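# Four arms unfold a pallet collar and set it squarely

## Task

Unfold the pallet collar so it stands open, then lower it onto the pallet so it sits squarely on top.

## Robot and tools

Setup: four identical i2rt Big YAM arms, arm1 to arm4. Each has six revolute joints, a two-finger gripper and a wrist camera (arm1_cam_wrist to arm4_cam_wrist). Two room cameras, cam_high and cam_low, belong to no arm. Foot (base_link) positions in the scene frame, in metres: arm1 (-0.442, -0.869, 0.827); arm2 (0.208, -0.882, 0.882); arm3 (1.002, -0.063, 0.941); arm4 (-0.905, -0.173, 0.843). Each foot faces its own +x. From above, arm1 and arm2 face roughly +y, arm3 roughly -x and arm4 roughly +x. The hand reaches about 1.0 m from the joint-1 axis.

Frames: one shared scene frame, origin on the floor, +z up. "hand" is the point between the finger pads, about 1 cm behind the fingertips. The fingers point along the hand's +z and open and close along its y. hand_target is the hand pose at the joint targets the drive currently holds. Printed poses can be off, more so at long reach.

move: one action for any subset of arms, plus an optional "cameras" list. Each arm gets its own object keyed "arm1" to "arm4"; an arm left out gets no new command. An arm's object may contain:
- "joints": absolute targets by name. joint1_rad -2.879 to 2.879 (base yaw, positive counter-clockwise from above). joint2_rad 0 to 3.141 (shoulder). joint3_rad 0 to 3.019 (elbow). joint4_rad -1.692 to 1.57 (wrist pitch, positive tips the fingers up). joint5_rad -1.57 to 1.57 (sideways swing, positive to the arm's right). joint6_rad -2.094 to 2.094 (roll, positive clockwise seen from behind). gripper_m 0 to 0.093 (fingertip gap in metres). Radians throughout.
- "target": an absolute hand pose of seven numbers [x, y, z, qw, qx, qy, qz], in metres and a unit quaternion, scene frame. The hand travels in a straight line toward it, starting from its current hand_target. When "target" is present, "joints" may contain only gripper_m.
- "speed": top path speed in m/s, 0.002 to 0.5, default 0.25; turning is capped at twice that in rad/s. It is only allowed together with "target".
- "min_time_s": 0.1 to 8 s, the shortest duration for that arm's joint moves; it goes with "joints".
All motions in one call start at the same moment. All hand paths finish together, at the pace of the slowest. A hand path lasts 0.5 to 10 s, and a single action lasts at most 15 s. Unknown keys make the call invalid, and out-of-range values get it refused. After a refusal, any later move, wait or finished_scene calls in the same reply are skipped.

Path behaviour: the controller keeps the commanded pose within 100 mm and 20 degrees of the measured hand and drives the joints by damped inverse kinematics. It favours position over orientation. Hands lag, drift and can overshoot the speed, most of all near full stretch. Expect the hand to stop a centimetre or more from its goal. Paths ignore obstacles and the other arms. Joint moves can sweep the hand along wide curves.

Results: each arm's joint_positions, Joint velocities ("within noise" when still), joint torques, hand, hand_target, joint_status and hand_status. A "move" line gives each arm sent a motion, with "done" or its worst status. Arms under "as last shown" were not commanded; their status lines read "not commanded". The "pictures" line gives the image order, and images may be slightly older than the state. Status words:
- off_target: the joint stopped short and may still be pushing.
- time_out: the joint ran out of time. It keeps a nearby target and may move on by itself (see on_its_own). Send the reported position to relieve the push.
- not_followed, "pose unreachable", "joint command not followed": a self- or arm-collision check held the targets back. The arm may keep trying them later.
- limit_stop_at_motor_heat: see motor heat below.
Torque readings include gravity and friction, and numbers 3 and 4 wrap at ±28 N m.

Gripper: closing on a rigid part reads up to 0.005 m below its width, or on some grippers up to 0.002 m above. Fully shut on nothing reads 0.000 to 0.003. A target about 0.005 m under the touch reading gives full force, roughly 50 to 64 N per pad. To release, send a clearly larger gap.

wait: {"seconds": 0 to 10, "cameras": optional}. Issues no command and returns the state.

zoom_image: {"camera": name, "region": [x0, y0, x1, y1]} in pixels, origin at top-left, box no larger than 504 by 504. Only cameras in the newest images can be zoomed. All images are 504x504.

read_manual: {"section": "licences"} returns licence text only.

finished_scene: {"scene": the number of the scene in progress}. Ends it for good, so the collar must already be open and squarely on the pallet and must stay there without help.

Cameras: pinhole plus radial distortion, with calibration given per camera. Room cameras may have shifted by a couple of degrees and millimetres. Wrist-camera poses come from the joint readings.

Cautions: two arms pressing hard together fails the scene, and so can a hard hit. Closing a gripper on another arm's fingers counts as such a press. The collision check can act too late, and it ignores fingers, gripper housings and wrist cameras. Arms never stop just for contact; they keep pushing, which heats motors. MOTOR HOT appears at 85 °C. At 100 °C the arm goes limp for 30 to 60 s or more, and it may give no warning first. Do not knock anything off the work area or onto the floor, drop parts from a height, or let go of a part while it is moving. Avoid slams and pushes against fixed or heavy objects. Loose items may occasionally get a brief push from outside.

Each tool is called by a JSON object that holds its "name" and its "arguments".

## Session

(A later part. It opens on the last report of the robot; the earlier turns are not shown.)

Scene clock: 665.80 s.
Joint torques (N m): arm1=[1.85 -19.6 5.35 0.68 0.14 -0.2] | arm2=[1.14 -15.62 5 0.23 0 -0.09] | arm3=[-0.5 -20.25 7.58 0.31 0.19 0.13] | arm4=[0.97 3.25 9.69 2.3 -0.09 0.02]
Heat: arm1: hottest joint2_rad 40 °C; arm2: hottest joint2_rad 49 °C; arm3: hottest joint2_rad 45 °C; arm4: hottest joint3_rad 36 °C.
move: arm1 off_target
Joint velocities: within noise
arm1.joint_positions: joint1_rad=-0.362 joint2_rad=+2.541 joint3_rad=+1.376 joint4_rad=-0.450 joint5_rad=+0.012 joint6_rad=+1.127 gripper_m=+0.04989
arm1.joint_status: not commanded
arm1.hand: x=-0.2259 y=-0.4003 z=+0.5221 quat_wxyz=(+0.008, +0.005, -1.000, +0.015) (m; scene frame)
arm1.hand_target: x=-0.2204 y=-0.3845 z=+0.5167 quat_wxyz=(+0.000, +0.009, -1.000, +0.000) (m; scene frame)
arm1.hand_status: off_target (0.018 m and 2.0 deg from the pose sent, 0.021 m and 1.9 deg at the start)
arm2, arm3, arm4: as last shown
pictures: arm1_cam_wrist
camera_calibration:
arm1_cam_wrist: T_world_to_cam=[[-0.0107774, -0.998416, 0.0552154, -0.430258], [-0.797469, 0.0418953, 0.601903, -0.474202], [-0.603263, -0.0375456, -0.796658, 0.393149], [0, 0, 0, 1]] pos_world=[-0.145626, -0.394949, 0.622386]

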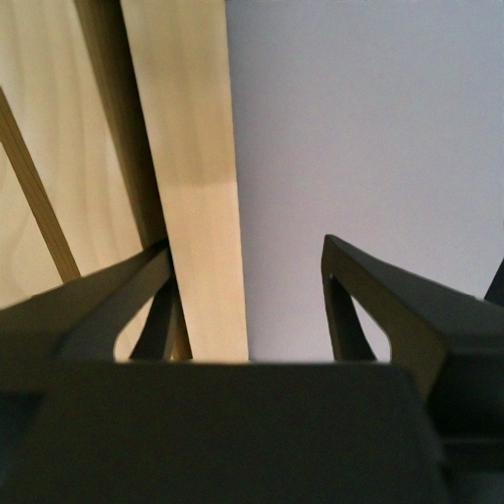

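{"name": "move", "arguments": {"arm1": {"target": [-0.22, -0.3845, 0.509, 0, 0.009, -0.99996, 0], "speed": 0.05}, "cameras": []}}

{"name": "move", "arguments": {"arm1": {"joints": {"gripper_m": 0.014}}, "arm2": {"joints": {"gripper_m": 0.014}}, "cameras": ["arm1_cam_wrist", "arm2_cam_wrist", "cam_high"]}}

{"name": "zoom_image", "arguments": {"camera": "cam_high", "region": [130, 200, 300, 370]}}

Scene clock: 675.20 s.
Joint torques (N m): arm1=[1.49 -18.96 5.14 0.64 0.18 -0.15] | arm2=[1.08 -15.85 4.63 0.12 0 -0.07] | arm3=[-0.97 -20.25 7.5 0.25 0.19 0.15] | arm4=[0.91 3.55 9.66 2.36 -0.08 0.03]
Heat: arm1: hottest joint2_rad 39 °C; arm2: hottest joint2_rad 49 °C; arm3: hottest joint2_rad 45 °C; arm4: hottest joint3_rad 36 °C.
move: arm1 off_target
Joint velocities: within noise
arm1.joint_positions: joint1_rad=-0.362 joint2_rad=+2.550 joint3_rad=+1.387 joint4_rad=-0.441 joint5_rad=+0.012 joint6_rad=+1.123 gripper_m=+0.04989
arm1.joint_status: not commanded
arm1.hand: x=-0.2242 y=-0.3966 z=+0.5189 quat_wxyz=(+0.006, +0.006, -1.000, +0.011) (m; scene frame)
arm1.hand_target: x=-0.2203 y=-0.3850 z=+0.5096 quat_wxyz=(+0.000, +0.009, -1.000, +0.000) (m; scene frame)
arm1.hand_status: off_target (0.016 m and 1.4 deg from the pose sent, 0.021 m and 2.0 deg at the start)
arm2.joint_positions: joint1_rad=+0.203 joint2_rad=+2.709 joint3_rad=+1.581 joint4_rad=-0.420 joint5_rad=-0.011 joint6_rad=-1.268 gripper_m=+0.04356
arm2.joint_status: not commanded
arm2.hand: x=+0.0317 y=-0.3491 z=+0.5124 quat_wxyz=(-0.008, +1.000, +0.010, -0.004) (m; scene frame)
arm2.hand_target: x=+0.0401 y=-0.3559 z=+0.4937 quat_wxyz=(+0.000, +1.000, +0.009, +0.000) (m; scene frame)
arm2.hand_status: not commanded
arm3.joint_positions: joint1_rad=+0.082 joint2_rad=+2.212 joint3_rad=+1.350 joint4_rad=-0.728 joint5_rad=+0.004 joint6_rad=+0.266 gripper_m=+0.09396
arm3.joint_status: not commanded
arm3.hand: x=+0.4812 y=-0.2227 z=+0.7913 quat_wxyz=(+0.002, -1.000, -0.016, -0.014) (m; scene frame)
arm3.hand_target: x=+0.4605 y=-0.2197 z=+0.8005 quat_wxyz=(+0.000, -1.000, +0.000, +0.000) (m; scene frame)
arm3.hand_status: not commanded
arm4.joint_positions: joint1_rad=+0.381 joint2_rad=+0.625 joint3_rad=+1.318 joint4_rad=-1.270 joint5_rad=-0.042 joint6_rad=-0.033 gripper_m=+0.09396
arm4.joint_status: not commanded
arm4.hand: x=-0.6515 y=-0.1383 z=+1.3593 quat_wxyz=(-0.475, +0.082, -0.875, -0.051) (m; scene frame)
arm4.hand_target: x=-0.6536 y=-0.1387 z=+1.3700 quat_wxyz=(-0.485, +0.082, -0.869, -0.052) (m; scene frame)
arm4.hand_status: not commanded
pictures: none
No camera images: "cameras" was empty.

Scene clock: 675.87 s.
Joint torques (N m): arm1=[1.14 -19.9 3.88 -0.01 0.28 0.01] | arm2=[1.03 -16.03 4.57 0.24 0.05 -0.02] | arm3=[-0.5 -19.96 7.51 0.2 0.18 0.16] | arm4=[0.91 3.43 9.68 2.32 -0.08 0.03]
Heat: arm1: hottest joint2_rad 39 °C; arm2: hottest joint2_rad 49 °C; arm3: hottest joint2_rad 45 °C; arm4: hottest joint3_rad 36 °C.
move: arm1 off_target; arm2 off_target
Joint velocities: within noise
arm1.joint_positions: joint1_rad=-0.354 joint2_rad=+2.558 joint3_rad=+1.408 joint4_rad=-0.423 joint5_rad=+0.009 joint6_rad=+1.108 gripper_m=+0.01978
arm1.joint_status: gripper_m off_target (ended at +0.01981, target +0.01400)
arm1.hand: x=-0.2229 y=-0.3819 z=+0.5185 quat_wxyz=(+0.000, +0.018, -1.000, -0.004) (m; scene frame)
arm1.hand_target: x=-0.2201 y=-0.3849 z=+0.5097 quat_wxyz=(+0.000, +0.009, -1.000, +0.000) (m; scene frame)
arm1.hand_status: not commanded
arm2.joint_positions: joint1_rad=+0.203 joint2_rad=+2.715 joint3_rad=+1.581 joint4_rad=-0.423 joint5_rad=-0.012 joint6_rad=-1.274 gripper_m=+0.01907
arm2.joint_status: gripper_m off_target (ended at +0.01910, target +0.01400)
arm2.hand: x=+0.0328 y=-0.3528 z=+0.5093 quat_wxyz=(-0.003, +1.000, +0.013, -0.003) (m; scene frame)
arm2.hand_target: x=+0.0401 y=-0.3559 z=+0.4936 quat_wxyz=(+0.000, +1.000, +0.009, +0.000) (m; scene frame)
arm2.hand_status: not commanded
arm3, arm4: as last shown
pictures: arm1_cam_wrist, arm2_cam_wrist, cam_high
camera_calibration:
arm1_cam_wrist: T_world_to_cam=[[0.0147966, -0.999757, 0.0163597, -0.38638], [-0.806537, -0.00226299, 0.591179, -0.483669], [-0.590998, -0.0219422, -0.806374, 0.406411], [0, 0, 0, 1]] pos_world=[-0.144192, -0.378463, 0.619976]
arm2_cam_wrist: T_world_to_cam=[[-0.0202483, 0.999668, 0.0159233, 0.345968], [0.817535, 0.00738701, 0.575831, -0.312464], [0.575523, 0.0246775, -0.817413, 0.531356], [0, 0, 0, 1]] pos_world=[-0.0433515, -0.356658, 0.608755]

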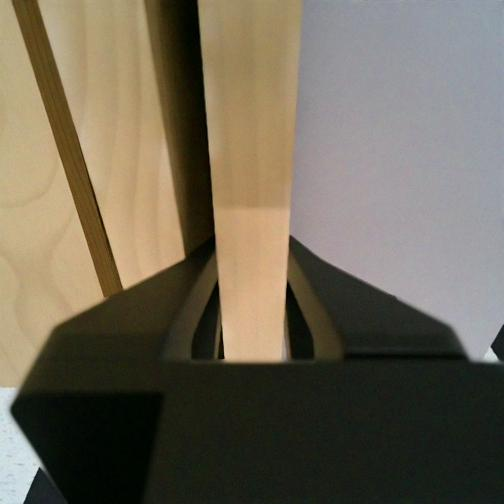

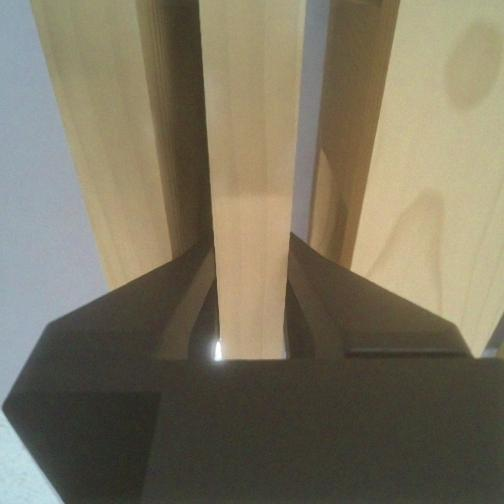

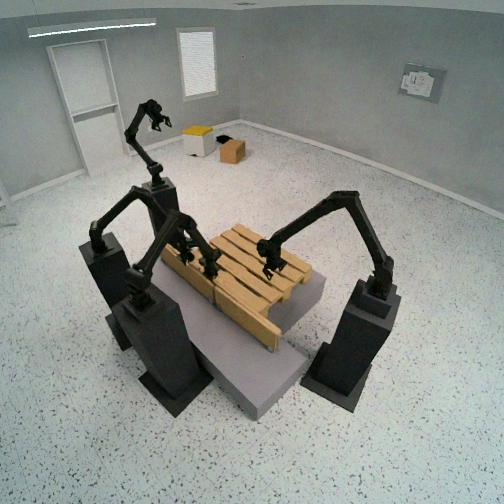

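Scaled by 2.965 from the camera's 504x504 image, which has a finer 720x720 frame.

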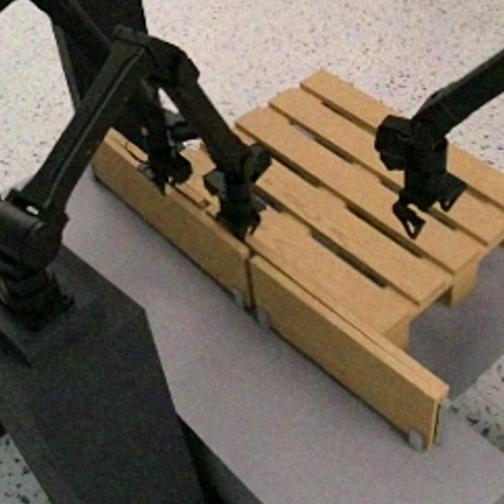

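{"name": "move", "arguments": {"arm2": {"target": [0.040, -0.318, 0.496, 0, 0.99996, 0.009, 0], "speed": 0.06}, "arm1": {"target": [-0.22, -0.433, 0.512, 0, 0.009, -0.99996, 0], "speed": 0.06}, "cameras": ["arm1_cam_wrist", "arm2_cam_wrist", "cam_high"]}}

{"name": "zoom_image", "arguments": {"camera": "cam_high", "region": [130, 200, 300, 370]}}

Scene clock: 687.10 s.
Joint torques (N m): arm1=[-0.38 -20.89 0.38 -0.2 0.54 -0.21] | arm2=[0.38 -16.26 7.38 -0.17 0.04 -0.25] | arm3=[-0.73 -20.01 7.58 0.16 0.22 0.16] | arm4=[1.03 3.31 9.7 2.33 -0.07 0.04]
Heat: arm1: hottest joint2_rad 38 °C; arm2: hottest joint2_rad 48 °C; arm3: hottest joint2_rad 45 °C; arm4: hottest joint3_rad 36 °C.
move: arm1 off_target; arm2 off_target
Joint velocities: within noise
arm1.joint_positions: joint1_rad=-0.377 joint2_rad=+2.530 joint3_rad=+1.307 joint4_rad=-0.316 joint5_rad=+0.002 joint6_rad=+1.088 gripper_m=+0.01978
arm1.joint_status: not commanded
arm1.hand: x=-0.2224 y=-0.4061 z=+0.5177 quat_wxyz=(-0.004, +0.016, -1.000, -0.021) (m; scene frame)
arm1.hand_target: x=-0.2206 y=-0.4325 z=+0.5121 quat_wxyz=(+0.000, +0.009, -1.000, +0.000) (m; scene frame)
arm1.hand_status: off_target (0.028 m and 2.6 deg from the pose sent, 0.052 m and 1.1 deg at the start)
arm2.joint_positions: joint1_rad=+0.196 joint2_rad=+2.744 joint3_rad=+1.675 joint4_rad=-0.506 joint5_rad=-0.012 joint6_rad=-1.267 gripper_m=+0.01906
arm2.joint_status: not commanded
arm2.hand: x=+0.0305 y=-0.3321 z=+0.5095 quat_wxyz=(+0.005, +1.000, +0.006, +0.000) (m; scene frame)
arm2.hand_target: x=+0.0404 y=-0.3192 z=+0.4969 quat_wxyz=(+0.000, +1.000, +0.009, +0.000) (m; scene frame)
arm2.hand_status: off_target (0.022 m and 0.7 deg from the pose sent, 0.038 m and 0.7 deg at the start)
arm3, arm4: as last shown
pictures: arm1_cam_wrist, arm2_cam_wrist, cam_high
camera_calibration:
arm1_cam_wrist: T_world_to_cam=[[0.0119273, -0.999773, -0.0176705, -0.393669], [-0.811186, -0.0200073, 0.584446, -0.487615], [-0.584666, 0.00736324, -0.81124, 0.421347], [0, 0, 0, 1]] pos_world=[-0.144503, -0.406438, 0.619842]
arm2_cam_wrist: T_world_to_cam=[[-0.0053468, 0.999985, -0.000739283, 0.33335], [0.814391, 0.00478346, 0.580297, -0.31396], [0.580292, 0.00250066, -0.814405, 0.523245], [0, 0, 0, 1]] pos_world=[-0.046166, -0.333152, 0.608569]

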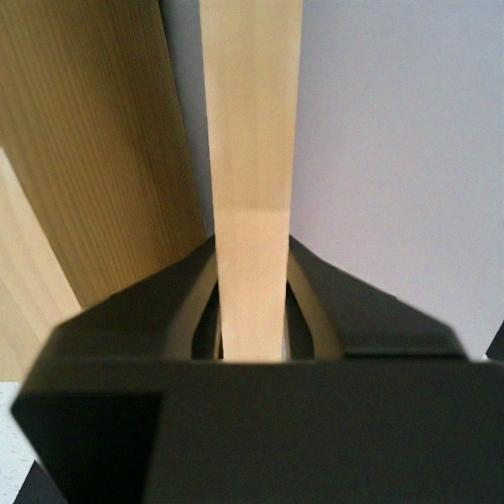

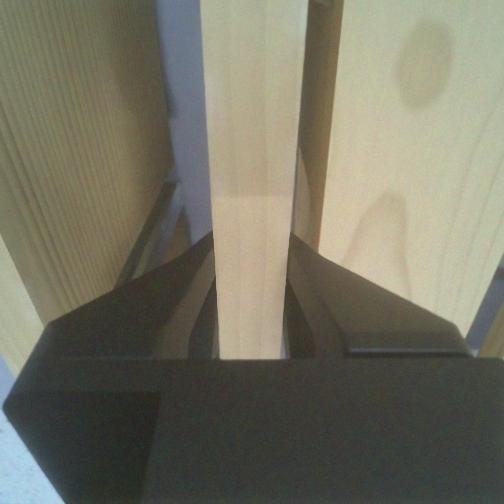

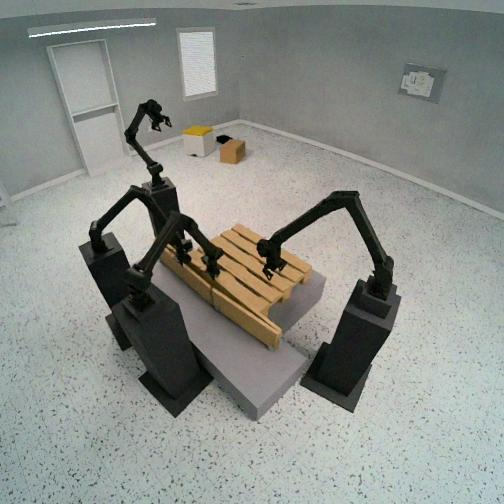

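Scaled by 2.965 from the camera's 504x504 image, which has a finer 720x720 frame.

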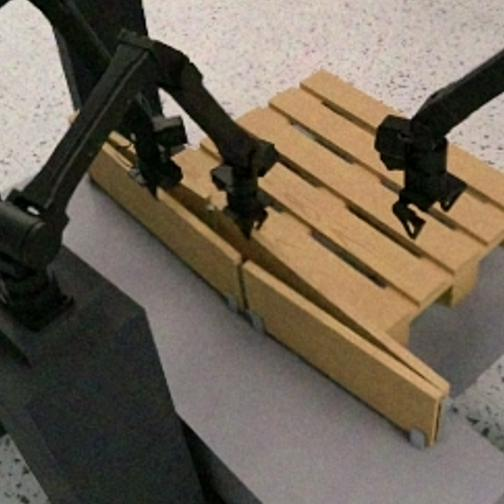

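{"name": "move", "arguments": {"arm2": {"target": [0.038, -0.298, 0.497, 0, 0.99996, 0.009, 0], "speed": 0.06}, "arm1": {"target": [-0.22, -0.475, 0.514, 0, 0.009, -0.99996, 0], "speed": 0.07}, "cameras": ["arm1_cam_wrist", "arm2_cam_wrist", "cam_high"]}}

{"name": "zoom_image", "arguments": {"camera": "cam_high", "region": [130, 200, 300, 370]}}

Scene clock: 697.53 s.
Joint torques (N m): arm1=[-0.44 -19.96 -0.47 -0.17 0.62 -0.3] | arm2=[-0.09 -16.67 8.46 -0.13 0.08 -0.33] | arm3=[-0.91 -20.48 7.64 0.2 0.17 0.18] | arm4=[0.91 3.25 9.65 2.37 -0.08 0.04]
Heat: arm1: hottest joint2_rad 38 °C; arm2: hottest joint2_rad 47 °C; arm3: hottest joint2_rad 45 °C; arm4: hottest joint3_rad 36 °C.
move: arm1 off_target; arm2 off_target
Joint velocities: within noise
arm1.joint_positions: joint1_rad=-0.422 joint2_rad=+2.503 joint3_rad=+1.194 joint4_rad=-0.231 joint5_rad=+0.000 joint6_rad=+1.057 gripper_m=+0.01978
arm1.joint_status: not commanded
arm1.hand: x=-0.2192 y=-0.4484 z=+0.5164 quat_wxyz=(-0.004, +0.009, -1.000, -0.021) (m; scene frame)
arm1.hand_target: x=-0.2206 y=-0.4744 z=+0.5139 quat_wxyz=(+0.001, +0.009, -1.000, +0.000) (m; scene frame)
arm1.hand_status: off_target (0.027 m and 2.4 deg from the pose sent, 0.069 m and 2.6 deg at the start)
arm2.joint_positions: joint1_rad=+0.192 joint2_rad=+2.766 joint3_rad=+1.743 joint4_rad=-0.563 joint5_rad=-0.012 joint6_rad=-1.263 gripper_m=+0.01906
arm2.joint_status: not commanded
arm2.hand: x=+0.0279 y=-0.3181 z=+0.5099 quat_wxyz=(+0.011, +1.000, +0.002, +0.002) (m; scene frame)
arm2.hand_target: x=+0.0386 y=-0.2993 z=+0.4984 quat_wxyz=(-0.001, +1.000, +0.009, +0.000) (m; scene frame)
arm2.hand_status: off_target (0.026 m and 1.5 deg from the pose sent, 0.037 m and 0.7 deg at the start)
arm3, arm4: as last shown
pictures: arm1_cam_wrist, arm2_cam_wrist, cam_high
camera_calibration:
arm1_cam_wrist: T_world_to_cam=[[-0.00262502, -0.999865, -0.0162397, -0.439934], [-0.810795, -0.00737747, 0.585284, -0.479807], [-0.585325, 0.0147034, -0.810665, 0.425401], [0, 0, 0, 1]] pos_world=[-0.141182, -0.449669, 0.618537]
arm2_cam_wrist: T_world_to_cam=[[0.00168872, 0.999936, -0.0112246, 0.324445], [0.812392, 0.00517337, 0.583089, -0.313382], [0.58311, -0.0101034, -0.812331, 0.519994], [0, 0, 0, 1]] pos_world=[-0.0491725, -0.31755, 0.608778]

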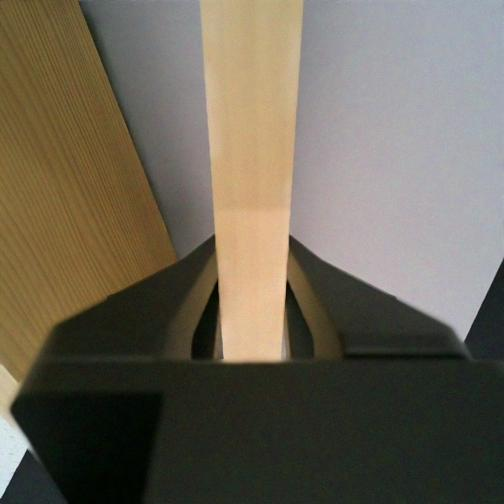

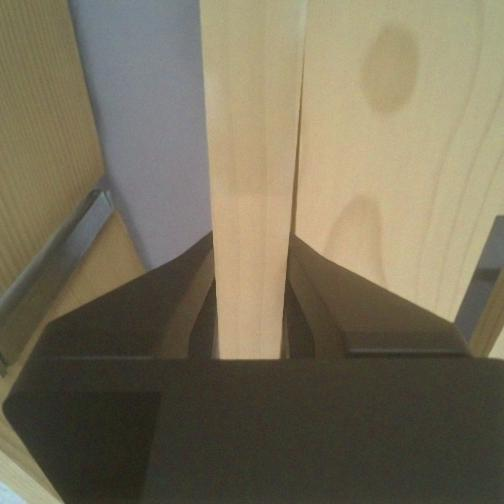

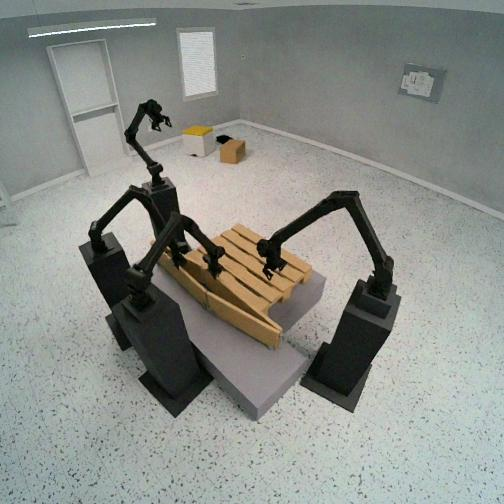

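Scaled by 2.965 from the camera's 504x504 image, which has a finer 720x720 frame.

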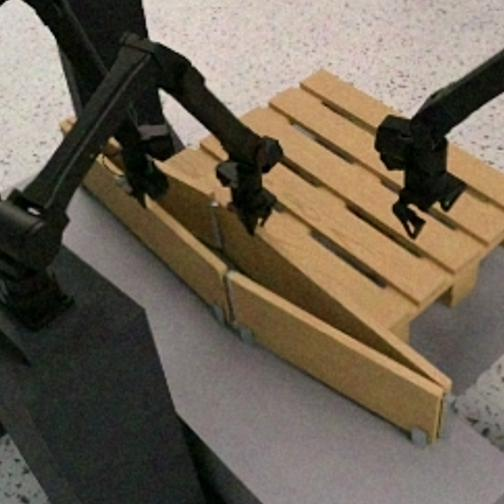

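{"name": "move", "arguments": {"arm1": {"joints": {"joint1_rad": -0.422, "joint2_rad": 2.503, "joint3_rad": 1.194, "joint4_rad": -0.231, "joint5_rad": 0.0, "joint6_rad": 1.057}, "min_time_s": 0.5}, "arm2": {"joints": {"joint1_rad": 0.192, "joint2_rad": 2.766, "joint3_rad": 1.743, "joint4_rad": -0.563, "joint5_rad": -0.012, "joint6_rad": -1.263}, "min_time_s": 0.5}, "cameras": []}}

{"name": "move", "arguments": {"arm1": {"joints": {"gripper_m": 0.045}}, "arm2": {"joints": {"gripper_m": 0.045}}, "arm3": {"joints": {"gripper_m": 0.05}}, "arm4": {"joints": {"gripper_m": 0.05}}, "cameras": ["arm1_cam_wrist", "arm2_cam_wrist", "arm3_cam_wrist", "arm4_cam_wrist", "cam_high", "cam_low"]}}

Scene clock: 729.87 s.
Joint torques (N m): arm1=[1.44 -19.84 1.72 0.08 0.15 -0.11] | arm2=[1.55 -19.6 4.19 -0.18 -0.07 -0.05] | arm3=[-0.44 -20.13 7.54 0.2 0.2 0.14] | arm4=[0.97 3.43 9.68 2.35 -0.09 0.01]
Heat: arm1: hottest joint2_rad 37 °C; arm2: hottest joint2_rad 47 °C; arm3: hottest joint2_rad 45 °C; arm4: hottest joint3_rad 37 °C.
move: arm1 done; arm2 done
Joint velocities: within noise
arm1.joint_positions: joint1_rad=-0.422 joint2_rad=+2.503 joint3_rad=+1.201 joint4_rad=-0.231 joint5_rad=-0.001 joint6_rad=+1.057 gripper_m=+0.01978
arm1.joint_status: all done
arm1.hand: x=-0.2172 y=-0.4443 z=+0.5173 quat_wxyz=(-0.005, +0.009, -1.000, -0.024) (m; scene frame)
arm1.hand_target: x=-0.2193 y=-0.4484 z=+0.5164 quat_wxyz=(-0.004, +0.009, -1.000, -0.021) (m; scene frame)
arm1.hand_status: not commanded
arm2.joint_positions: joint1_rad=+0.192 joint2_rad=+2.766 joint3_rad=+1.742 joint4_rad=-0.563 joint5_rad=-0.013 joint6_rad=-1.259 gripper_m=+0.01906
arm2.joint_status: all done
arm2.hand: x=+0.0281 y=-0.3190 z=+0.5096 quat_wxyz=(+0.011, +1.000, +0.000, +0.002) (m; scene frame)
arm2.hand_target: x=+0.0282 y=-0.3180 z=+0.5101 quat_wxyz=(+0.011, +1.000, +0.002, +0.002) (m; scene frame)
arm2.hand_status: not commanded
arm3, arm4: as last shown
pictures: none
No camera images: "cameras" was empty.

Scene clock: 730.57 s.
Joint torques (N m): arm1=[1.38 -19.78 1.72 -0.02 0.15 -0.12] | arm2=[1.61 -19.55 4.12 -0.17 -0.01 -0.05] | arm3=[-0.62 -20.37 7.57 0.17 0.19 0.19] | arm4=[0.85 3.55 9.68 2.35 -0.09 0.03]
Heat: arm1: hottest joint2_rad 37 °C; arm2: hottest joint2_rad 48 °C; arm3: hottest joint2_rad 45 °C; arm4: hottest joint3_rad 37 °C.
move: arm1 done; arm2 done; arm3 done; arm4 done
Joint velocities: within noise
arm1.joint_positions: joint1_rad=-0.423 joint2_rad=+2.503 joint3_rad=+1.200 joint4_rad=-0.230 joint5_rad=-0.001 joint6_rad=+1.057 gripper_m=+0.04490
arm1.joint_status: all done
arm1.hand: x=-0.2173 y=-0.4450 z=+0.5171 quat_wxyz=(-0.005, +0.009, -1.000, -0.024) (m; scene frame)
arm1.hand_target: x=-0.2193 y=-0.4482 z=+0.5164 quat_wxyz=(-0.004, +0.009, -1.000, -0.021) (m; scene frame)
arm1.hand_status: not commanded
arm2.joint_positions: joint1_rad=+0.192 joint2_rad=+2.766 joint3_rad=+1.742 joint4_rad=-0.563 joint5_rad=-0.014 joint6_rad=-1.259 gripper_m=+0.04493
arm2.joint_status: all done
arm2.hand: x=+0.0279 y=-0.3190 z=+0.5096 quat_wxyz=(+0.011, +1.000, +0.000, +0.001) (m; scene frame)
arm2.hand_target: x=+0.0282 y=-0.3181 z=+0.5100 quat_wxyz=(+0.011, +1.000, +0.002, +0.002) (m; scene frame)
arm2.hand_status: not commanded
arm3.joint_positions: joint1_rad=+0.082 joint2_rad=+2.212 joint3_rad=+1.350 joint4_rad=-0.728 joint5_rad=+0.004 joint6_rad=+0.266 gripper_m=+0.05020
arm3.joint_status: all done
arm3.hand: x=+0.4812 y=-0.2227 z=+0.7913 quat_wxyz=(+0.002, -1.000, -0.016, -0.014) (m; scene frame)
arm3.hand_target: x=+0.4605 y=-0.2197 z=+0.8005 quat_wxyz=(+0.000, -1.000, +0.000, +0.000) (m; scene frame)
arm3.hand_status: not commanded
arm4.joint_positions: joint1_rad=+0.381 joint2_rad=+0.625 joint3_rad=+1.318 joint4_rad=-1.270 joint5_rad=-0.042 joint6_rad=-0.033 gripper_m=+0.05013
arm4.joint_status: all done
arm4.hand: x=-0.6515 y=-0.1383 z=+1.3593 quat_wxyz=(-0.475, +0.082, -0.875, -0.051) (m; scene frame)
arm4.hand_target: x=-0.6536 y=-0.1387 z=+1.3700 quat_wxyz=(-0.485, +0.082, -0.869, -0.052) (m; scene frame)
arm4.hand_status: not commanded
pictures: arm1_cam_wrist, arm2_cam_wrist, arm3_cam_wrist, arm4_cam_wrist, cam_high, cam_low
camera_calibration:
arm1_cam_wrist: T_world_to_cam=[[-0.00293391, -0.999735, -0.0228469, -0.433121], [-0.812083, -0.0109501, 0.58344, -0.479662], [-0.583535, 0.0202653, -0.811835, 0.430497], [0, 0, 0, 1]] pos_world=[-0.139586, -0.446983, 0.619451]
arm2_cam_wrist: T_world_to_cam=[[0.00553487, 0.999899, -0.0131162, 0.326268], [0.812941, 0.00313886, 0.582338, -0.313446], [0.58232, -0.0138859, -0.812841, 0.51876], [0, 0, 0, 1]] pos_world=[-0.0490768, -0.318047, 0.608481]
arm3_cam_wrist: T_world_to_cam=[[-0.0342556, 0.999411, 0.00225797, 0.238667], [0.792469, 0.0257858, 0.609366, -0.853121], [0.608949, 0.0226636, -0.792886, 0.464363], [0, 0, 0, 1]] pos_world=[0.401475, -0.227052, 0.887512]
arm4_cam_wrist: T_world_to_cam=[[0.188485, -0.981916, -0.01773, 0.0107526], [-0.911894, -0.168284, -0.374339, -0.104911], [0.364586, 0.0867251, -0.927122, 1.6346], [0, 0, 0, 1]] pos_world=[-0.693647, -0.148858, 1.47639]

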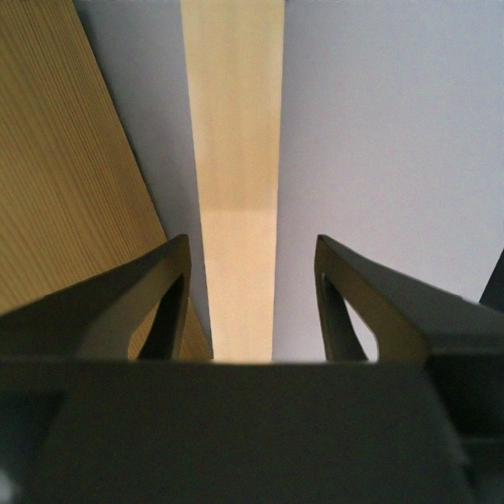

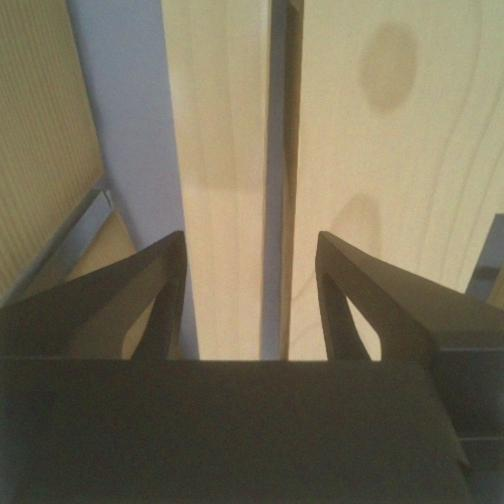

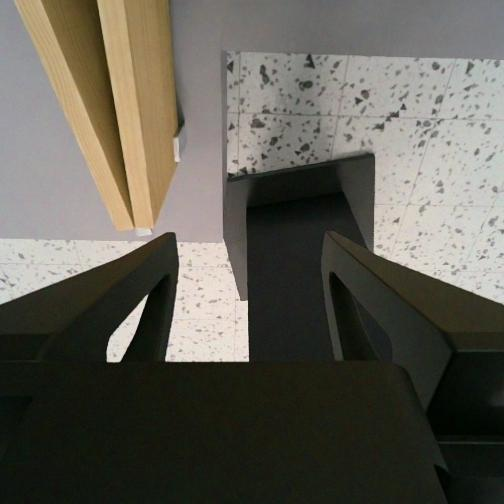

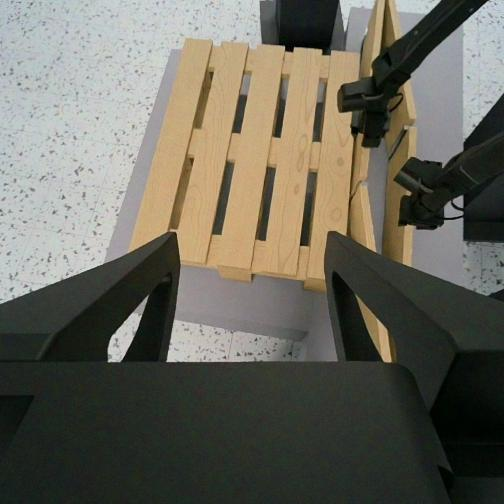

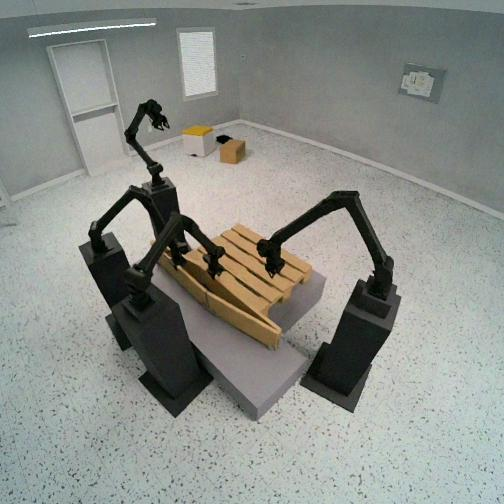

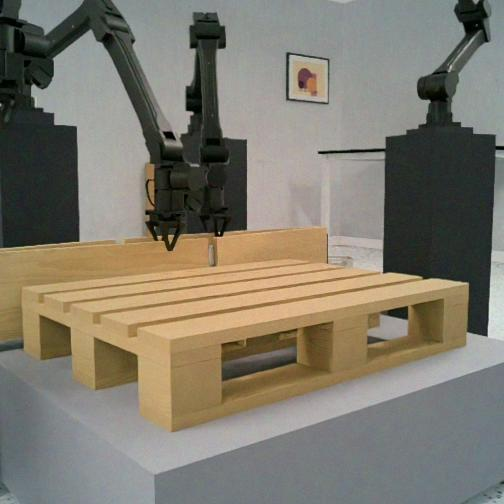

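{"name": "move", "arguments": {"arm1": {"target": [-0.225, -0.445, 0.63, 0, 0, 1, 0], "speed": 0.2}, "arm2": {"target": [0.028, -0.325, 0.63, 0, 1, 0, 0], "speed": 0.2}, "cameras": []}}

{"name": "move", "arguments": {"arm1": {"target": [-0.52, -0.438, 0.61, 0, 0, 1, 0], "speed": 0.3}, "arm2": {"target": [-0.03, -0.443, 0.60, 0, 1, 0, 0], "speed": 0.3}, "arm3": {"target": [0.25, -0.430, 0.64, 0.0118, 0.9865, 0.0828, -0.1385], "speed": 0.3}, "arm4": {"target": [-0.42, -0.17, 0.85, 0, -0.085, 0.9964, 0], "speed": 0.3}, "cameras": ["arm1_cam_wrist", "arm2_cam_wrist", "arm3_cam_wrist", "arm4_cam_wrist", "cam_high"]}}

Scene clock: 857.23 s.
Joint torques (N m): arm1=[1.79 -20.78 2.76 -0.43 0.25 -0.04] | arm2=[1.9 -18.49 4.3 -0.42 0.04 0.02] | arm3=[-0.97 -20.31 7.56 0.24 0.18 0.16] | arm4=[0.91 3.37 9.65 2.33 -0.09 0.01]
Heat: arm1: hottest joint2_rad 36 °C; arm2: hottest joint2_rad 52 °C; arm3: hottest joint2_rad 45 °C; arm4: hottest joint3_rad 37 °C.
move: arm1 done; arm2 off_target
Joint velocities: within noise
arm1.joint_positions: joint1_rad=-0.406 joint2_rad=+2.248 joint3_rad=+1.123 joint4_rad=-0.458 joint5_rad=+0.010 joint6_rad=+1.087 gripper_m=+0.04494
arm1.joint_status: not commanded
arm1.hand: x=-0.2229 y=-0.4461 z=+0.6222 quat_wxyz=(+0.002, +0.002, -1.000, +0.000) (m; scene frame)
arm1.hand_target: x=-0.2249 y=-0.4450 z=+0.6298 quat_wxyz=(+0.000, +0.000, -1.000, +0.000) (m; scene frame)
arm1.hand_status: done (0.008 m and 0.4 deg from the pose sent, 0.113 m and 3.0 deg at the start)
arm2.joint_positions: joint1_rad=+0.192 joint2_rad=+2.470 joint3_rad=+1.539 joint4_rad=-0.607 joint5_rad=-0.012 joint6_rad=-1.259 gripper_m=+0.04495
arm2.joint_status: not commanded
arm2.hand: x=+0.0259 y=-0.3157 z=+0.6363 quat_wxyz=(-0.012, +1.000, +0.000, -0.006) (m; scene frame)
arm2.hand_target: x=+0.0281 y=-0.3249 z=+0.6301 quat_wxyz=(+0.000, +1.000, +0.000, +0.000) (m; scene frame)
arm2.hand_status: off_target (0.011 m and 1.5 deg from the pose sent, 0.120 m and 1.3 deg at the start)
arm3, arm4: as last shown
arm3.joint_positions: joint1_rad=+0.082 joint2_rad=+2.212 joint3_rad=+1.350 joint4_rad=-0.728 joint5_rad=+0.004 joint6_rad=+0.266 gripper_m=+0.05013
arm4.joint_positions: joint1_rad=+0.381 joint2_rad=+0.625 joint3_rad=+1.318 joint4_rad=-1.270 joint5_rad=-0.042 joint6_rad=-0.033 gripper_m=+0.05007
pictures: none
No camera images: "cameras" was empty.

Scene clock: 860.33 s.
Joint torques (N m): arm1=[1.2 -17.49 4.1 -0.05 0.18 -0.02] | arm2=[2.49 -17.26 2.45 0.31 0.04 0.06] | arm3=[1.08 -27.05 11.26 0.76 0.24 -0.04] | arm4=[0.5 -14.45 9.61 0.34 0 -0.07]
Heat: arm1: hottest joint2_rad 37 °C; arm2: hottest joint2_rad 52 °C; arm3: hottest joint2_rad 45 °C; arm4: hottest joint3_rad 37 °C.
move: arm1 off_target; arm2 done; arm3 off_target; arm4 off_target
Joint velocities: within noise
arm1.joint_positions: joint1_rad=+0.255 joint2_rad=+2.241 joint3_rad=+0.987 joint4_rad=-0.356 joint5_rad=+0.004 joint6_rad=+1.740 gripper_m=+0.04494
arm1.joint_status: not commanded
arm1.hand: x=-0.5182 y=-0.4528 z=+0.6082 quat_wxyz=(-0.001, +0.006, -1.000, +0.012) (m; scene frame)
arm1.hand_target: x=-0.5200 y=-0.4381 z=+0.6104 quat_wxyz=(+0.000, +0.000, -1.000, +0.000) (m; scene frame)
arm1.hand_status: off_target (0.015 m and 1.5 deg from the pose sent, 0.297 m and 0.4 deg at the start)
arm2.joint_positions: joint1_rad=+0.369 joint2_rad=+2.451 joint3_rad=+1.264 joint4_rad=-0.395 joint5_rad=-0.012 joint6_rad=-1.081 gripper_m=+0.04495
arm2.joint_status: not commanded
arm2.hand: x=-0.0238 y=-0.4445 z=+0.5948 quat_wxyz=(+0.009, +1.000, -0.001, +0.003) (m; scene frame)
arm2.hand_target: x=-0.0300 y=-0.4430 z=+0.5999 quat_wxyz=(+0.000, +1.000, +0.000, +0.000) (m; scene frame)
arm2.hand_status: done (0.008 m and 1.1 deg from the pose sent, 0.144 m and 1.5 deg at the start)
arm3.joint_positions: joint1_rad=+0.244 joint2_rad=+3.121 joint3_rad=+2.745 joint4_rad=-0.929 joint5_rad=+0.086 joint6_rad=+0.290 gripper_m=+0.05013
arm3.joint_status: not commanded
arm3.hand: x=+0.2624 y=-0.4151 z=+0.6256 quat_wxyz=(-0.011, -0.988, -0.078, +0.133) (m; scene frame)
arm3.hand_target: x=+0.2521 y=-0.4291 z=+0.6410 quat_wxyz=(-0.018, -0.985, -0.083, +0.153) (m; scene frame)
arm3.hand_status: off_target (0.024 m and 0.9 deg from the pose sent, 0.345 m and 19.3 deg at the start; a joint's target at an end of its range on 21 of 93 steps)
arm4.joint_positions: joint1_rad=+0.261 joint2_rad=+1.789 joint3_rad=+1.136 joint4_rad=-0.926 joint5_rad=+0.015 joint6_rad=-0.148 gripper_m=+0.05007
arm4.joint_status: not commanded
arm4.hand: x=-0.4337 y=-0.1661 z=+0.8478 quat_wxyz=(+0.005, +0.084, -0.996, -0.001) (m; scene frame)
arm4.hand_target: x=-0.4204 y=-0.1701 z=+0.8501 quat_wxyz=(+0.000, +0.085, -0.996, +0.000) (m; scene frame)
arm4.hand_status: off_target (0.014 m and 0.6 deg from the pose sent, 0.560 m and 57.0 deg at the start)
pictures: arm1_cam_wrist, arm2_cam_wrist, arm3_cam_wrist, arm4_cam_wrist, cam_high
camera_calibration:
arm1_cam_wrist: T_world_to_cam=[[-0.00841983, -0.998778, 0.0487002, -0.485583], [-0.808346, 0.0354676, 0.587638, -0.756785], [-0.588648, -0.0344188, -0.807657, 0.299105], [0, 0, 0, 1]] pos_world=[-0.439766, -0.447853, 0.709938]
arm2_cam_wrist: T_world_to_cam=[[0.00736174, 0.999937, -0.00843542, 0.450411], [0.811064, -0.00103655, 0.584956, -0.324131], [0.584911, -0.011148, -0.811021, 0.616595], [0, 0, 0, 1]] pos_world=[-0.101078, -0.443845, 0.693473]
arm3_cam_wrist: T_world_to_cam=[[-0.159725, 0.987158, -0.00254158, 0.454637], [0.924327, 0.150462, 0.350685, -0.394791], [0.346564, 0.0536639, -0.93649, 0.642115], [0, 0, 0, 1]] pos_world=[0.214999, -0.423856, 0.740937]
arm4_cam_wrist: T_world_to_cam=[[0.160446, -0.98704, -0.0030249, -0.0921907], [-0.802472, -0.132227, 0.581855, -0.859708], [-0.574714, -0.0909289, -0.813287, 0.550062], [0, 0, 0, 1]] pos_world=[-0.358971, -0.154656, 0.947305]

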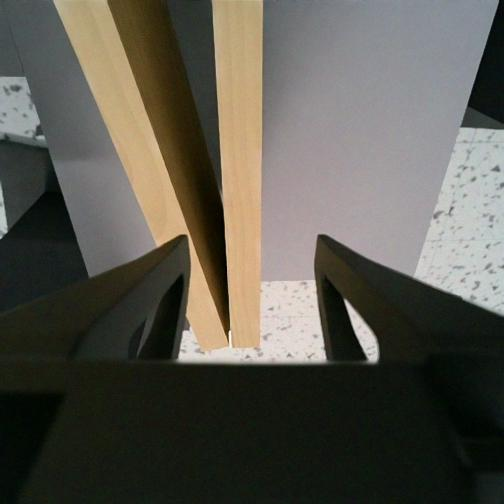

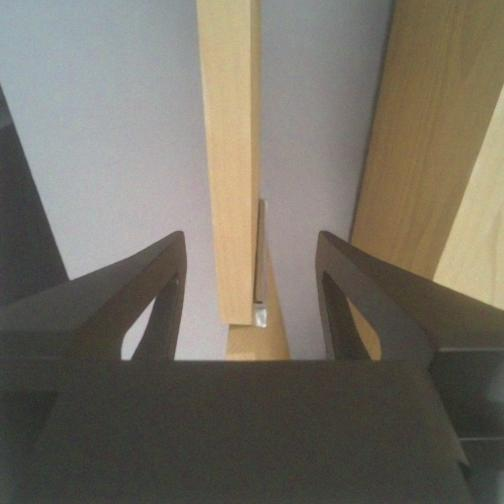

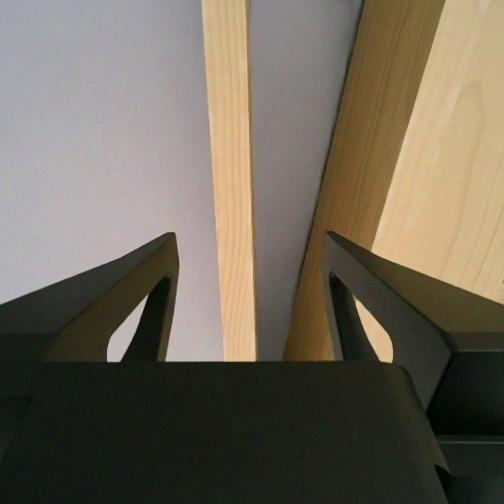

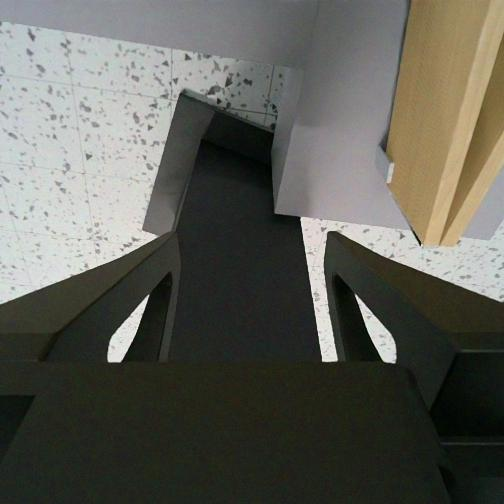

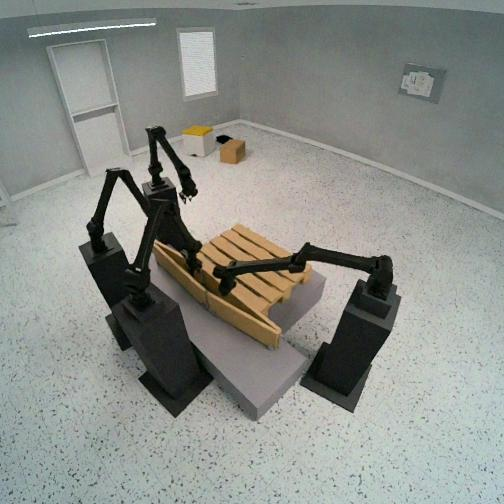

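{"name": "move", "arguments": {"arm1": {"target": [-0.532, -0.432, 0.505, 0, 0, 1, 0], "speed": 0.12}, "arm2": {"target": [-0.037, -0.454, 0.490, 0, 1, 0, 0], "speed": 0.12}, "arm3": {"target": [0.278, -0.437, 0.55, 0.0131, 0.9856, 0.0932, -0.1384], "speed": 0.12}, "cameras": ["arm1_cam_wrist", "arm2_cam_wrist", "arm3_cam_wrist"]}}

{"name": "move", "arguments": {"arm4": {"target": [-0.30, -0.385, 0.64, 0, -0.0785, 0.9969, 0], "speed": 0.25}, "cameras": ["arm4_cam_wrist", "cam_high"]}}

Scene clock: 948.73 s.
Joint torques (N m): arm1=[1.67 -17.9 3.36 0.34 0.16 -0.01] | arm2=[2.84 -14.27 3.48 0.31 0.04 0.07] | arm3=[1.73 -26.29 6.05 1.88 -0.08 -0.2] | arm4=[0.62 -14.45 9.59 0.39 -0.01 -0.07]
Heat: arm1: hottest joint2_rad 36 °C; arm2: hottest joint2_rad 50 °C; arm3: hottest joint2_rad 54 °C; arm4: hottest joint3_rad 40 °C.
move: arm1 off_target; arm2 off_target; arm3 off_target
Joint velocities: within noise
arm1.joint_positions: joint1_rad=+0.269 joint2_rad=+2.516 joint3_rad=+1.124 joint4_rad=-0.227 joint5_rad=+0.004 joint6_rad=+1.762 gripper_m=+0.04494
arm1.joint_status: not commanded
arm1.hand: x=-0.5261 y=-0.4476 z=+0.5075 quat_wxyz=(-0.003, +0.003, -1.000, +0.016) (m; scene frame)
arm1.hand_target: x=-0.5320 y=-0.4322 z=+0.5055 quat_wxyz=(+0.000, +0.000, -1.000, +0.000) (m; scene frame)
arm1.hand_status: off_target (0.017 m and 1.9 deg from the pose sent, 0.106 m and 1.6 deg at the start)
arm2.joint_positions: joint1_rad=+0.391 joint2_rad=+2.671 joint3_rad=+1.381 joint4_rad=-0.270 joint5_rad=-0.011 joint6_rad=-1.056 gripper_m=+0.04495
arm2.joint_status: not commanded
arm2.hand: x=-0.0333 y=-0.4483 z=+0.5046 quat_wxyz=(-0.001, +1.000, -0.002, -0.002) (m; scene frame)
arm2.hand_target: x=-0.0367 y=-0.4544 z=+0.4905 quat_wxyz=(+0.000, +1.000, +0.000, +0.000) (m; scene frame)
arm2.hand_status: off_target (0.016 m and 0.4 deg from the pose sent, 0.106 m and 1.1 deg at the start)
arm3.joint_positions: joint1_rad=+0.262 joint2_rad=+3.121 joint3_rad=+2.515 joint4_rad=-0.535 joint5_rad=+0.080 joint6_rad=+0.289 gripper_m=+0.05013
arm3.joint_status: not commanded
arm3.hand: x=+0.2729 y=-0.4281 z=+0.5621 quat_wxyz=(-0.046, -0.974, -0.082, +0.207) (m; scene frame)
arm3.hand_target: x=+0.2811 y=-0.4353 z=+0.5533 quat_wxyz=(-0.048, -0.973, -0.096, +0.206) (m; scene frame)
arm3.hand_status: off_target (0.016 m and 8.9 deg from the pose sent, 0.080 m and 1.9 deg at the start; a joint's target at an end of its range on 64 of 66 steps)
arm4: as last shown
pictures: arm1_cam_wrist, arm2_cam_wrist, arm3_cam_wrist
camera_calibration:
arm1_cam_wrist: T_world_to_cam=[[-0.015335, -0.998233, 0.0574049, -0.483417], [-0.809556, 0.0460911, 0.58523, -0.698779], [-0.586842, -0.037498, -0.808833, 0.213436], [0, 0, 0, 1]] pos_world=[-0.447861, -0.442352, 0.609331]
arm2_cam_wrist: T_world_to_cam=[[0.00950258, 0.999887, 0.0116891, 0.44337], [0.816992, -0.0145035, 0.576467, -0.265153], [0.576571, 0.00407195, -0.817037, 0.558469], [0, 0, 0, 1]] pos_world=[-0.109583, -0.449439, 0.603959]
arm3_cam_wrist: T_world_to_cam=[[-0.182424, 0.98162, -0.0560624, 0.502935], [0.960928, 0.190071, 0.201224, -0.289282], [0.208181, -0.0171638, -0.97794, 0.610534], [0, 0, 0, 1]] pos_world=[0.242625, -0.428227, 0.683471]

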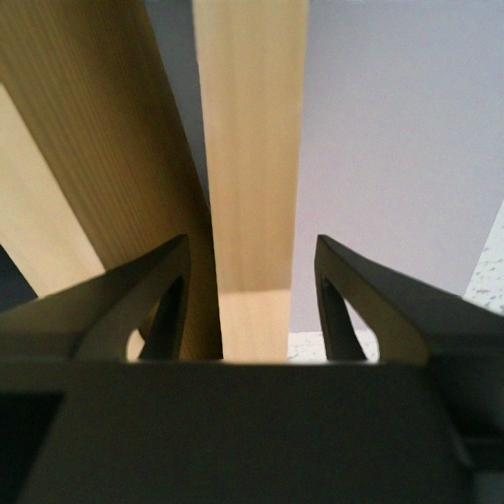

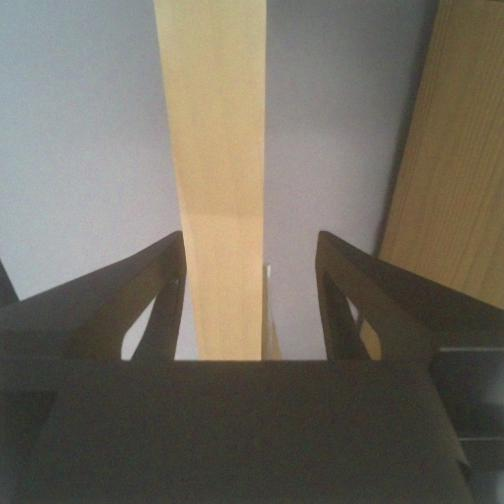

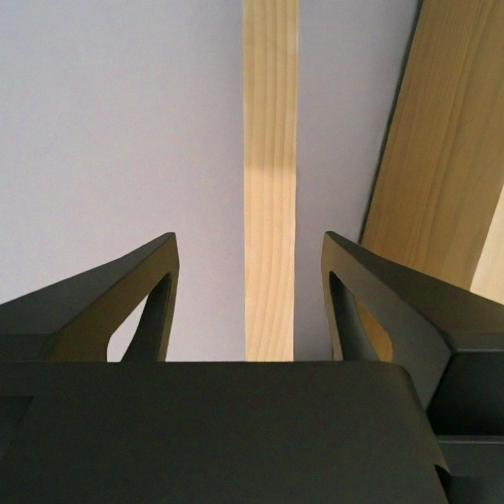

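Scene clock: 951.00 s.
Joint torques (N m): arm1=[1.73 -18.02 3.29 0.36 0.17 -0.01] | arm2=[2.78 -14.51 3.48 0.4 0.06 0.06] | arm3=[1.26 -26.05 6 1.88 -0.07 -0.21] | arm4=[1.32 -22.18 8.73 0.38 -0.14 -0.07]
Heat: arm1: hottest joint2_rad 36 °C; arm2: hottest joint2_rad 50 °C; arm3: hottest joint2_rad 54 °C; arm4: hottest joint3_rad 40 °C.
move: arm4 off_target
Joint velocities: within noise
arm1, arm2, arm3: as last shown
arm3.joint_positions: joint1_rad=+0.262 joint2_rad=+3.121 joint3_rad=+2.514 joint4_rad=-0.535 joint5_rad=+0.080 joint6_rad=+0.289 gripper_m=+0.05013
arm3.hand_target: x=+0.2811 y=-0.4352 z=+0.5532 quat_wxyz=(-0.048, -0.973, -0.096, +0.206) (m; scene frame)
arm4.joint_positions: joint1_rad=-0.098 joint2_rad=+2.443 joint3_rad=+1.690 joint4_rad=-0.801 joint5_rad=+0.016 joint6_rad=-0.485 gripper_m=+0.05007
arm4.joint_status: not commanded
arm4.hand: x=-0.3051 y=-0.3849 z=+0.6510 quat_wxyz=(-0.003, +0.073, -0.997, +0.003) (m; scene frame)
arm4.hand_target: x=-0.3004 y=-0.3849 z=+0.6402 quat_wxyz=(+0.000, +0.078, -0.997, +0.000) (m; scene frame)
arm4.hand_status: off_target (0.012 m and 0.8 deg from the pose sent, 0.330 m and 0.8 deg at the start)
pictures: arm4_cam_wrist, cam_high
camera_calibration:
arm4_cam_wrist: T_world_to_cam=[[0.13753, -0.990482, 0.00555704, -0.343252], [-0.815083, -0.109985, 0.568808, -0.657697], [-0.562783, -0.0827578, -0.822452, 0.456776], [0, 0, 0, 1]] pos_world=[-0.231805, -0.37452, 0.751687]

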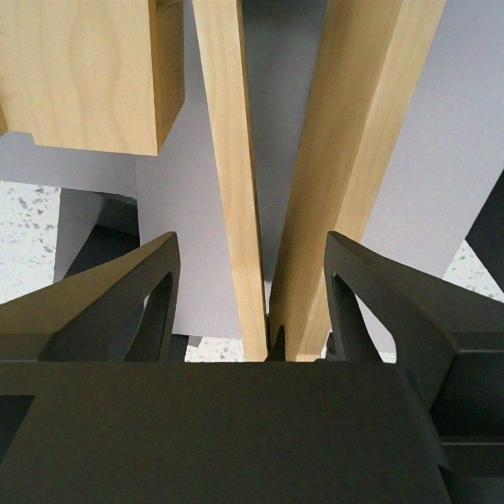

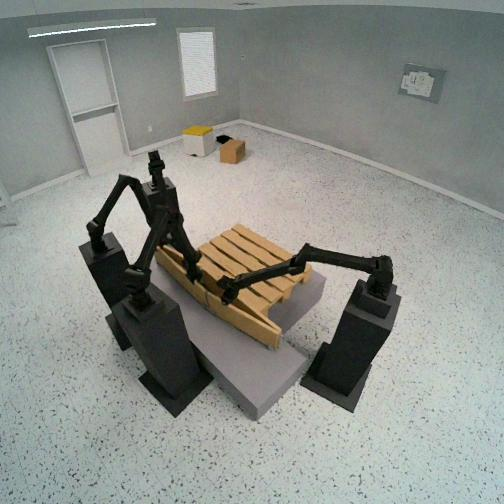

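{"name": "move", "arguments": {"arm1": {"joints": {"gripper_m": 0.014}}, "arm2": {"joints": {"gripper_m": 0.014}}, "arm3": {"target": [0.397, -0.411, 0.585, 0.0066, 0.9932, 0.0939, -0.0695], "speed": 0.12}, "arm4": {"target": [-0.312, -0.371, 0.545, 0, -0.0915, 0.9958, 0], "speed": 0.12}, "cameras": ["arm1_cam_wrist", "arm2_cam_wrist", "arm3_cam_wrist", "arm4_cam_wrist"]}}

Scene clock: 1022.07 s.
Joint torques (N m): arm1=[1.79 -17.79 2.86 0.2 0.14 0.05] | arm2=[2.67 -14.68 3.34 0.34 0.02 0.1] | arm3=[1.49 -27.4 4.45 0.51 -0.08 0.14] | arm4=[1.73 -21.95 7.56 0.98 -0.15 -0.06]
Heat: arm1: hottest joint2_rad 36 °C; arm2: hottest joint2_rad 47 °C; arm3: hottest joint2_rad 54 °C; arm4: hottest joint3_rad 37 °C.
move: arm1 off_target; arm2 off_target; arm3 off_target; arm4 off_target
Joint velocities: within noise
arm1.joint_positions: joint1_rad=+0.270 joint2_rad=+2.516 joint3_rad=+1.131 joint4_rad=-0.220 joint5_rad=+0.004 joint6_rad=+1.755 gripper_m=+0.01986
arm1.joint_status: gripper_m off_target (ended at +0.01989, target +0.01400)
arm1.hand: x=-0.5276 y=-0.4414 z=+0.5079 quat_wxyz=(-0.001, +0.006, -1.000, +0.009) (m; scene frame)
arm1.hand_target: x=-0.5320 y=-0.4322 z=+0.5055 quat_wxyz=(+0.000, +0.000, -1.000, +0.000) (m; scene frame)
arm1.hand_status: not commanded
arm2.joint_positions: joint1_rad=+0.393 joint2_rad=+2.674 joint3_rad=+1.382 joint4_rad=-0.269 joint5_rad=-0.011 joint6_rad=-1.058 gripper_m=+0.01900
arm2.joint_status: gripper_m off_target (ended at +0.01902, target +0.01400)
arm2.hand: x=-0.0337 y=-0.4497 z=+0.5032 quat_wxyz=(+0.000, +1.000, +0.000, -0.002) (m; scene frame)
arm2.hand_target: x=-0.0367 y=-0.4545 z=+0.4905 quat_wxyz=(+0.000, +1.000, +0.000, +0.000) (m; scene frame)
arm2.hand_status: not commanded
arm3.joint_positions: joint1_rad=+0.303 joint2_rad=+2.889 joint3_rad=+2.048 joint4_rad=-0.610 joint5_rad=+0.060 joint6_rad=+0.321 gripper_m=+0.05013
arm3.joint_status: not commanded
arm3.hand: x=+0.4019 y=-0.3970 z=+0.5648 quat_wxyz=(+0.000, -0.993, -0.096, +0.061) (m; scene frame)
arm3.hand_target: x=+0.3969 y=-0.4110 z=+0.5846 quat_wxyz=(-0.007, -0.993, -0.094, +0.069) (m; scene frame)
arm3.hand_status: off_target (0.025 m and 1.2 deg from the pose sent, 0.127 m and 16.6 deg at the start)
arm4.joint_positions: joint1_rad=-0.092 joint2_rad=+2.605 joint3_rad=+1.714 joint4_rad=-0.677 joint5_rad=+0.016 joint6_rad=-0.498 gripper_m=+0.05007
arm4.joint_status: not commanded
arm4.hand: x=-0.3184 y=-0.3745 z=+0.5592 quat_wxyz=(+0.003, +0.083, -0.997, +0.000) (m; scene frame)
arm4.hand_target: x=-0.3127 y=-0.3709 z=+0.5454 quat_wxyz=(+0.000, +0.091, -0.996, +0.000) (m; scene frame)
arm4.hand_status: off_target (0.016 m and 1.0 deg from the pose sent, 0.107 m and 2.2 deg at the start)
pictures: arm1_cam_wrist, arm2_cam_wrist, arm3_cam_wrist, arm4_cam_wrist
camera_calibration:
arm1_cam_wrist: T_world_to_cam=[[-0.00798277, -0.999032, 0.0432599, -0.466599], [-0.808051, 0.0319289, 0.588247, -0.707615], [-0.589058, -0.0302604, -0.807524, 0.214492], [0, 0, 0, 1]] pos_world=[-0.449165, -0.437063, 0.609645]
arm2_cam_wrist: T_world_to_cam=[[0.0052868, 0.999931, 0.0105189, 0.445356], [0.816412, -0.0103903, 0.577376, -0.262665], [0.577445, 0.00553531, -0.81641, 0.557916], [0, 0, 0, 1]] pos_world=[-0.110078, -0.451142, 0.60246]
arm3_cam_wrist: T_world_to_cam=[[-0.19365, 0.981014, 0.0105193, 0.462733], [0.860043, 0.164592, 0.482945, -0.548406], [0.472044, 0.102569, -0.875588, 0.470445], [0, 0, 0, 1]] pos_world=[0.33919, -0.411937, 0.671898]
arm4_cam_wrist: T_world_to_cam=[[0.157763, -0.987477, -0.000593969, -0.319508], [-0.805467, -0.129032, 0.578424, -0.624552], [-0.571257, -0.0907752, -0.815736, 0.365111], [0, 0, 0, 1]] pos_world=[-0.244077, -0.362951, 0.6589]

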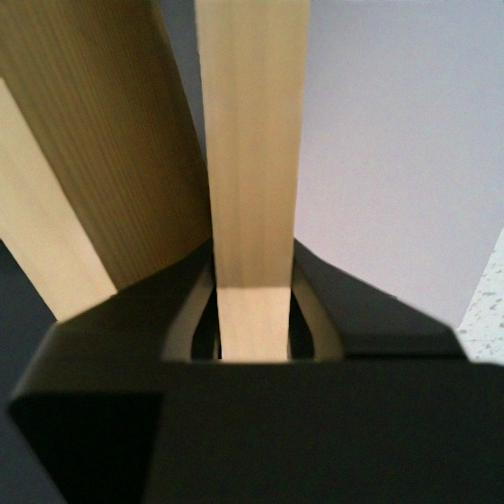

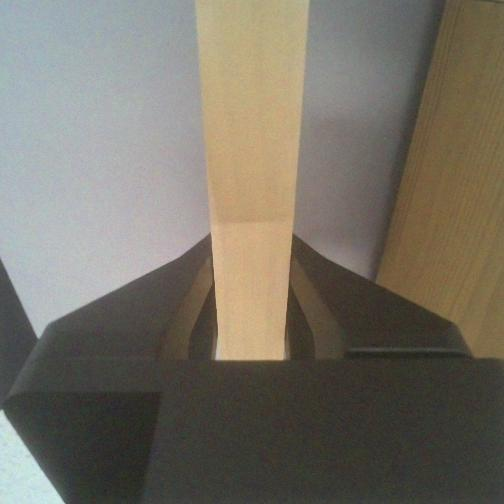

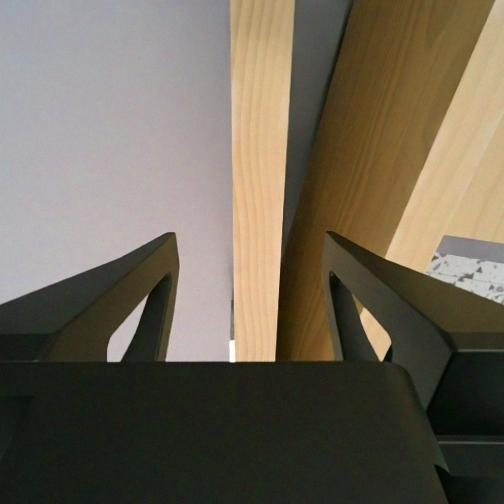

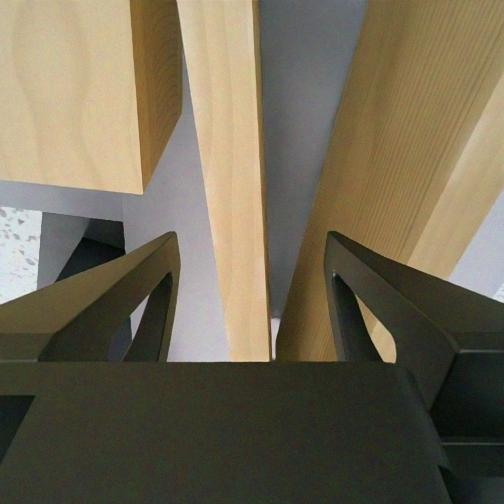

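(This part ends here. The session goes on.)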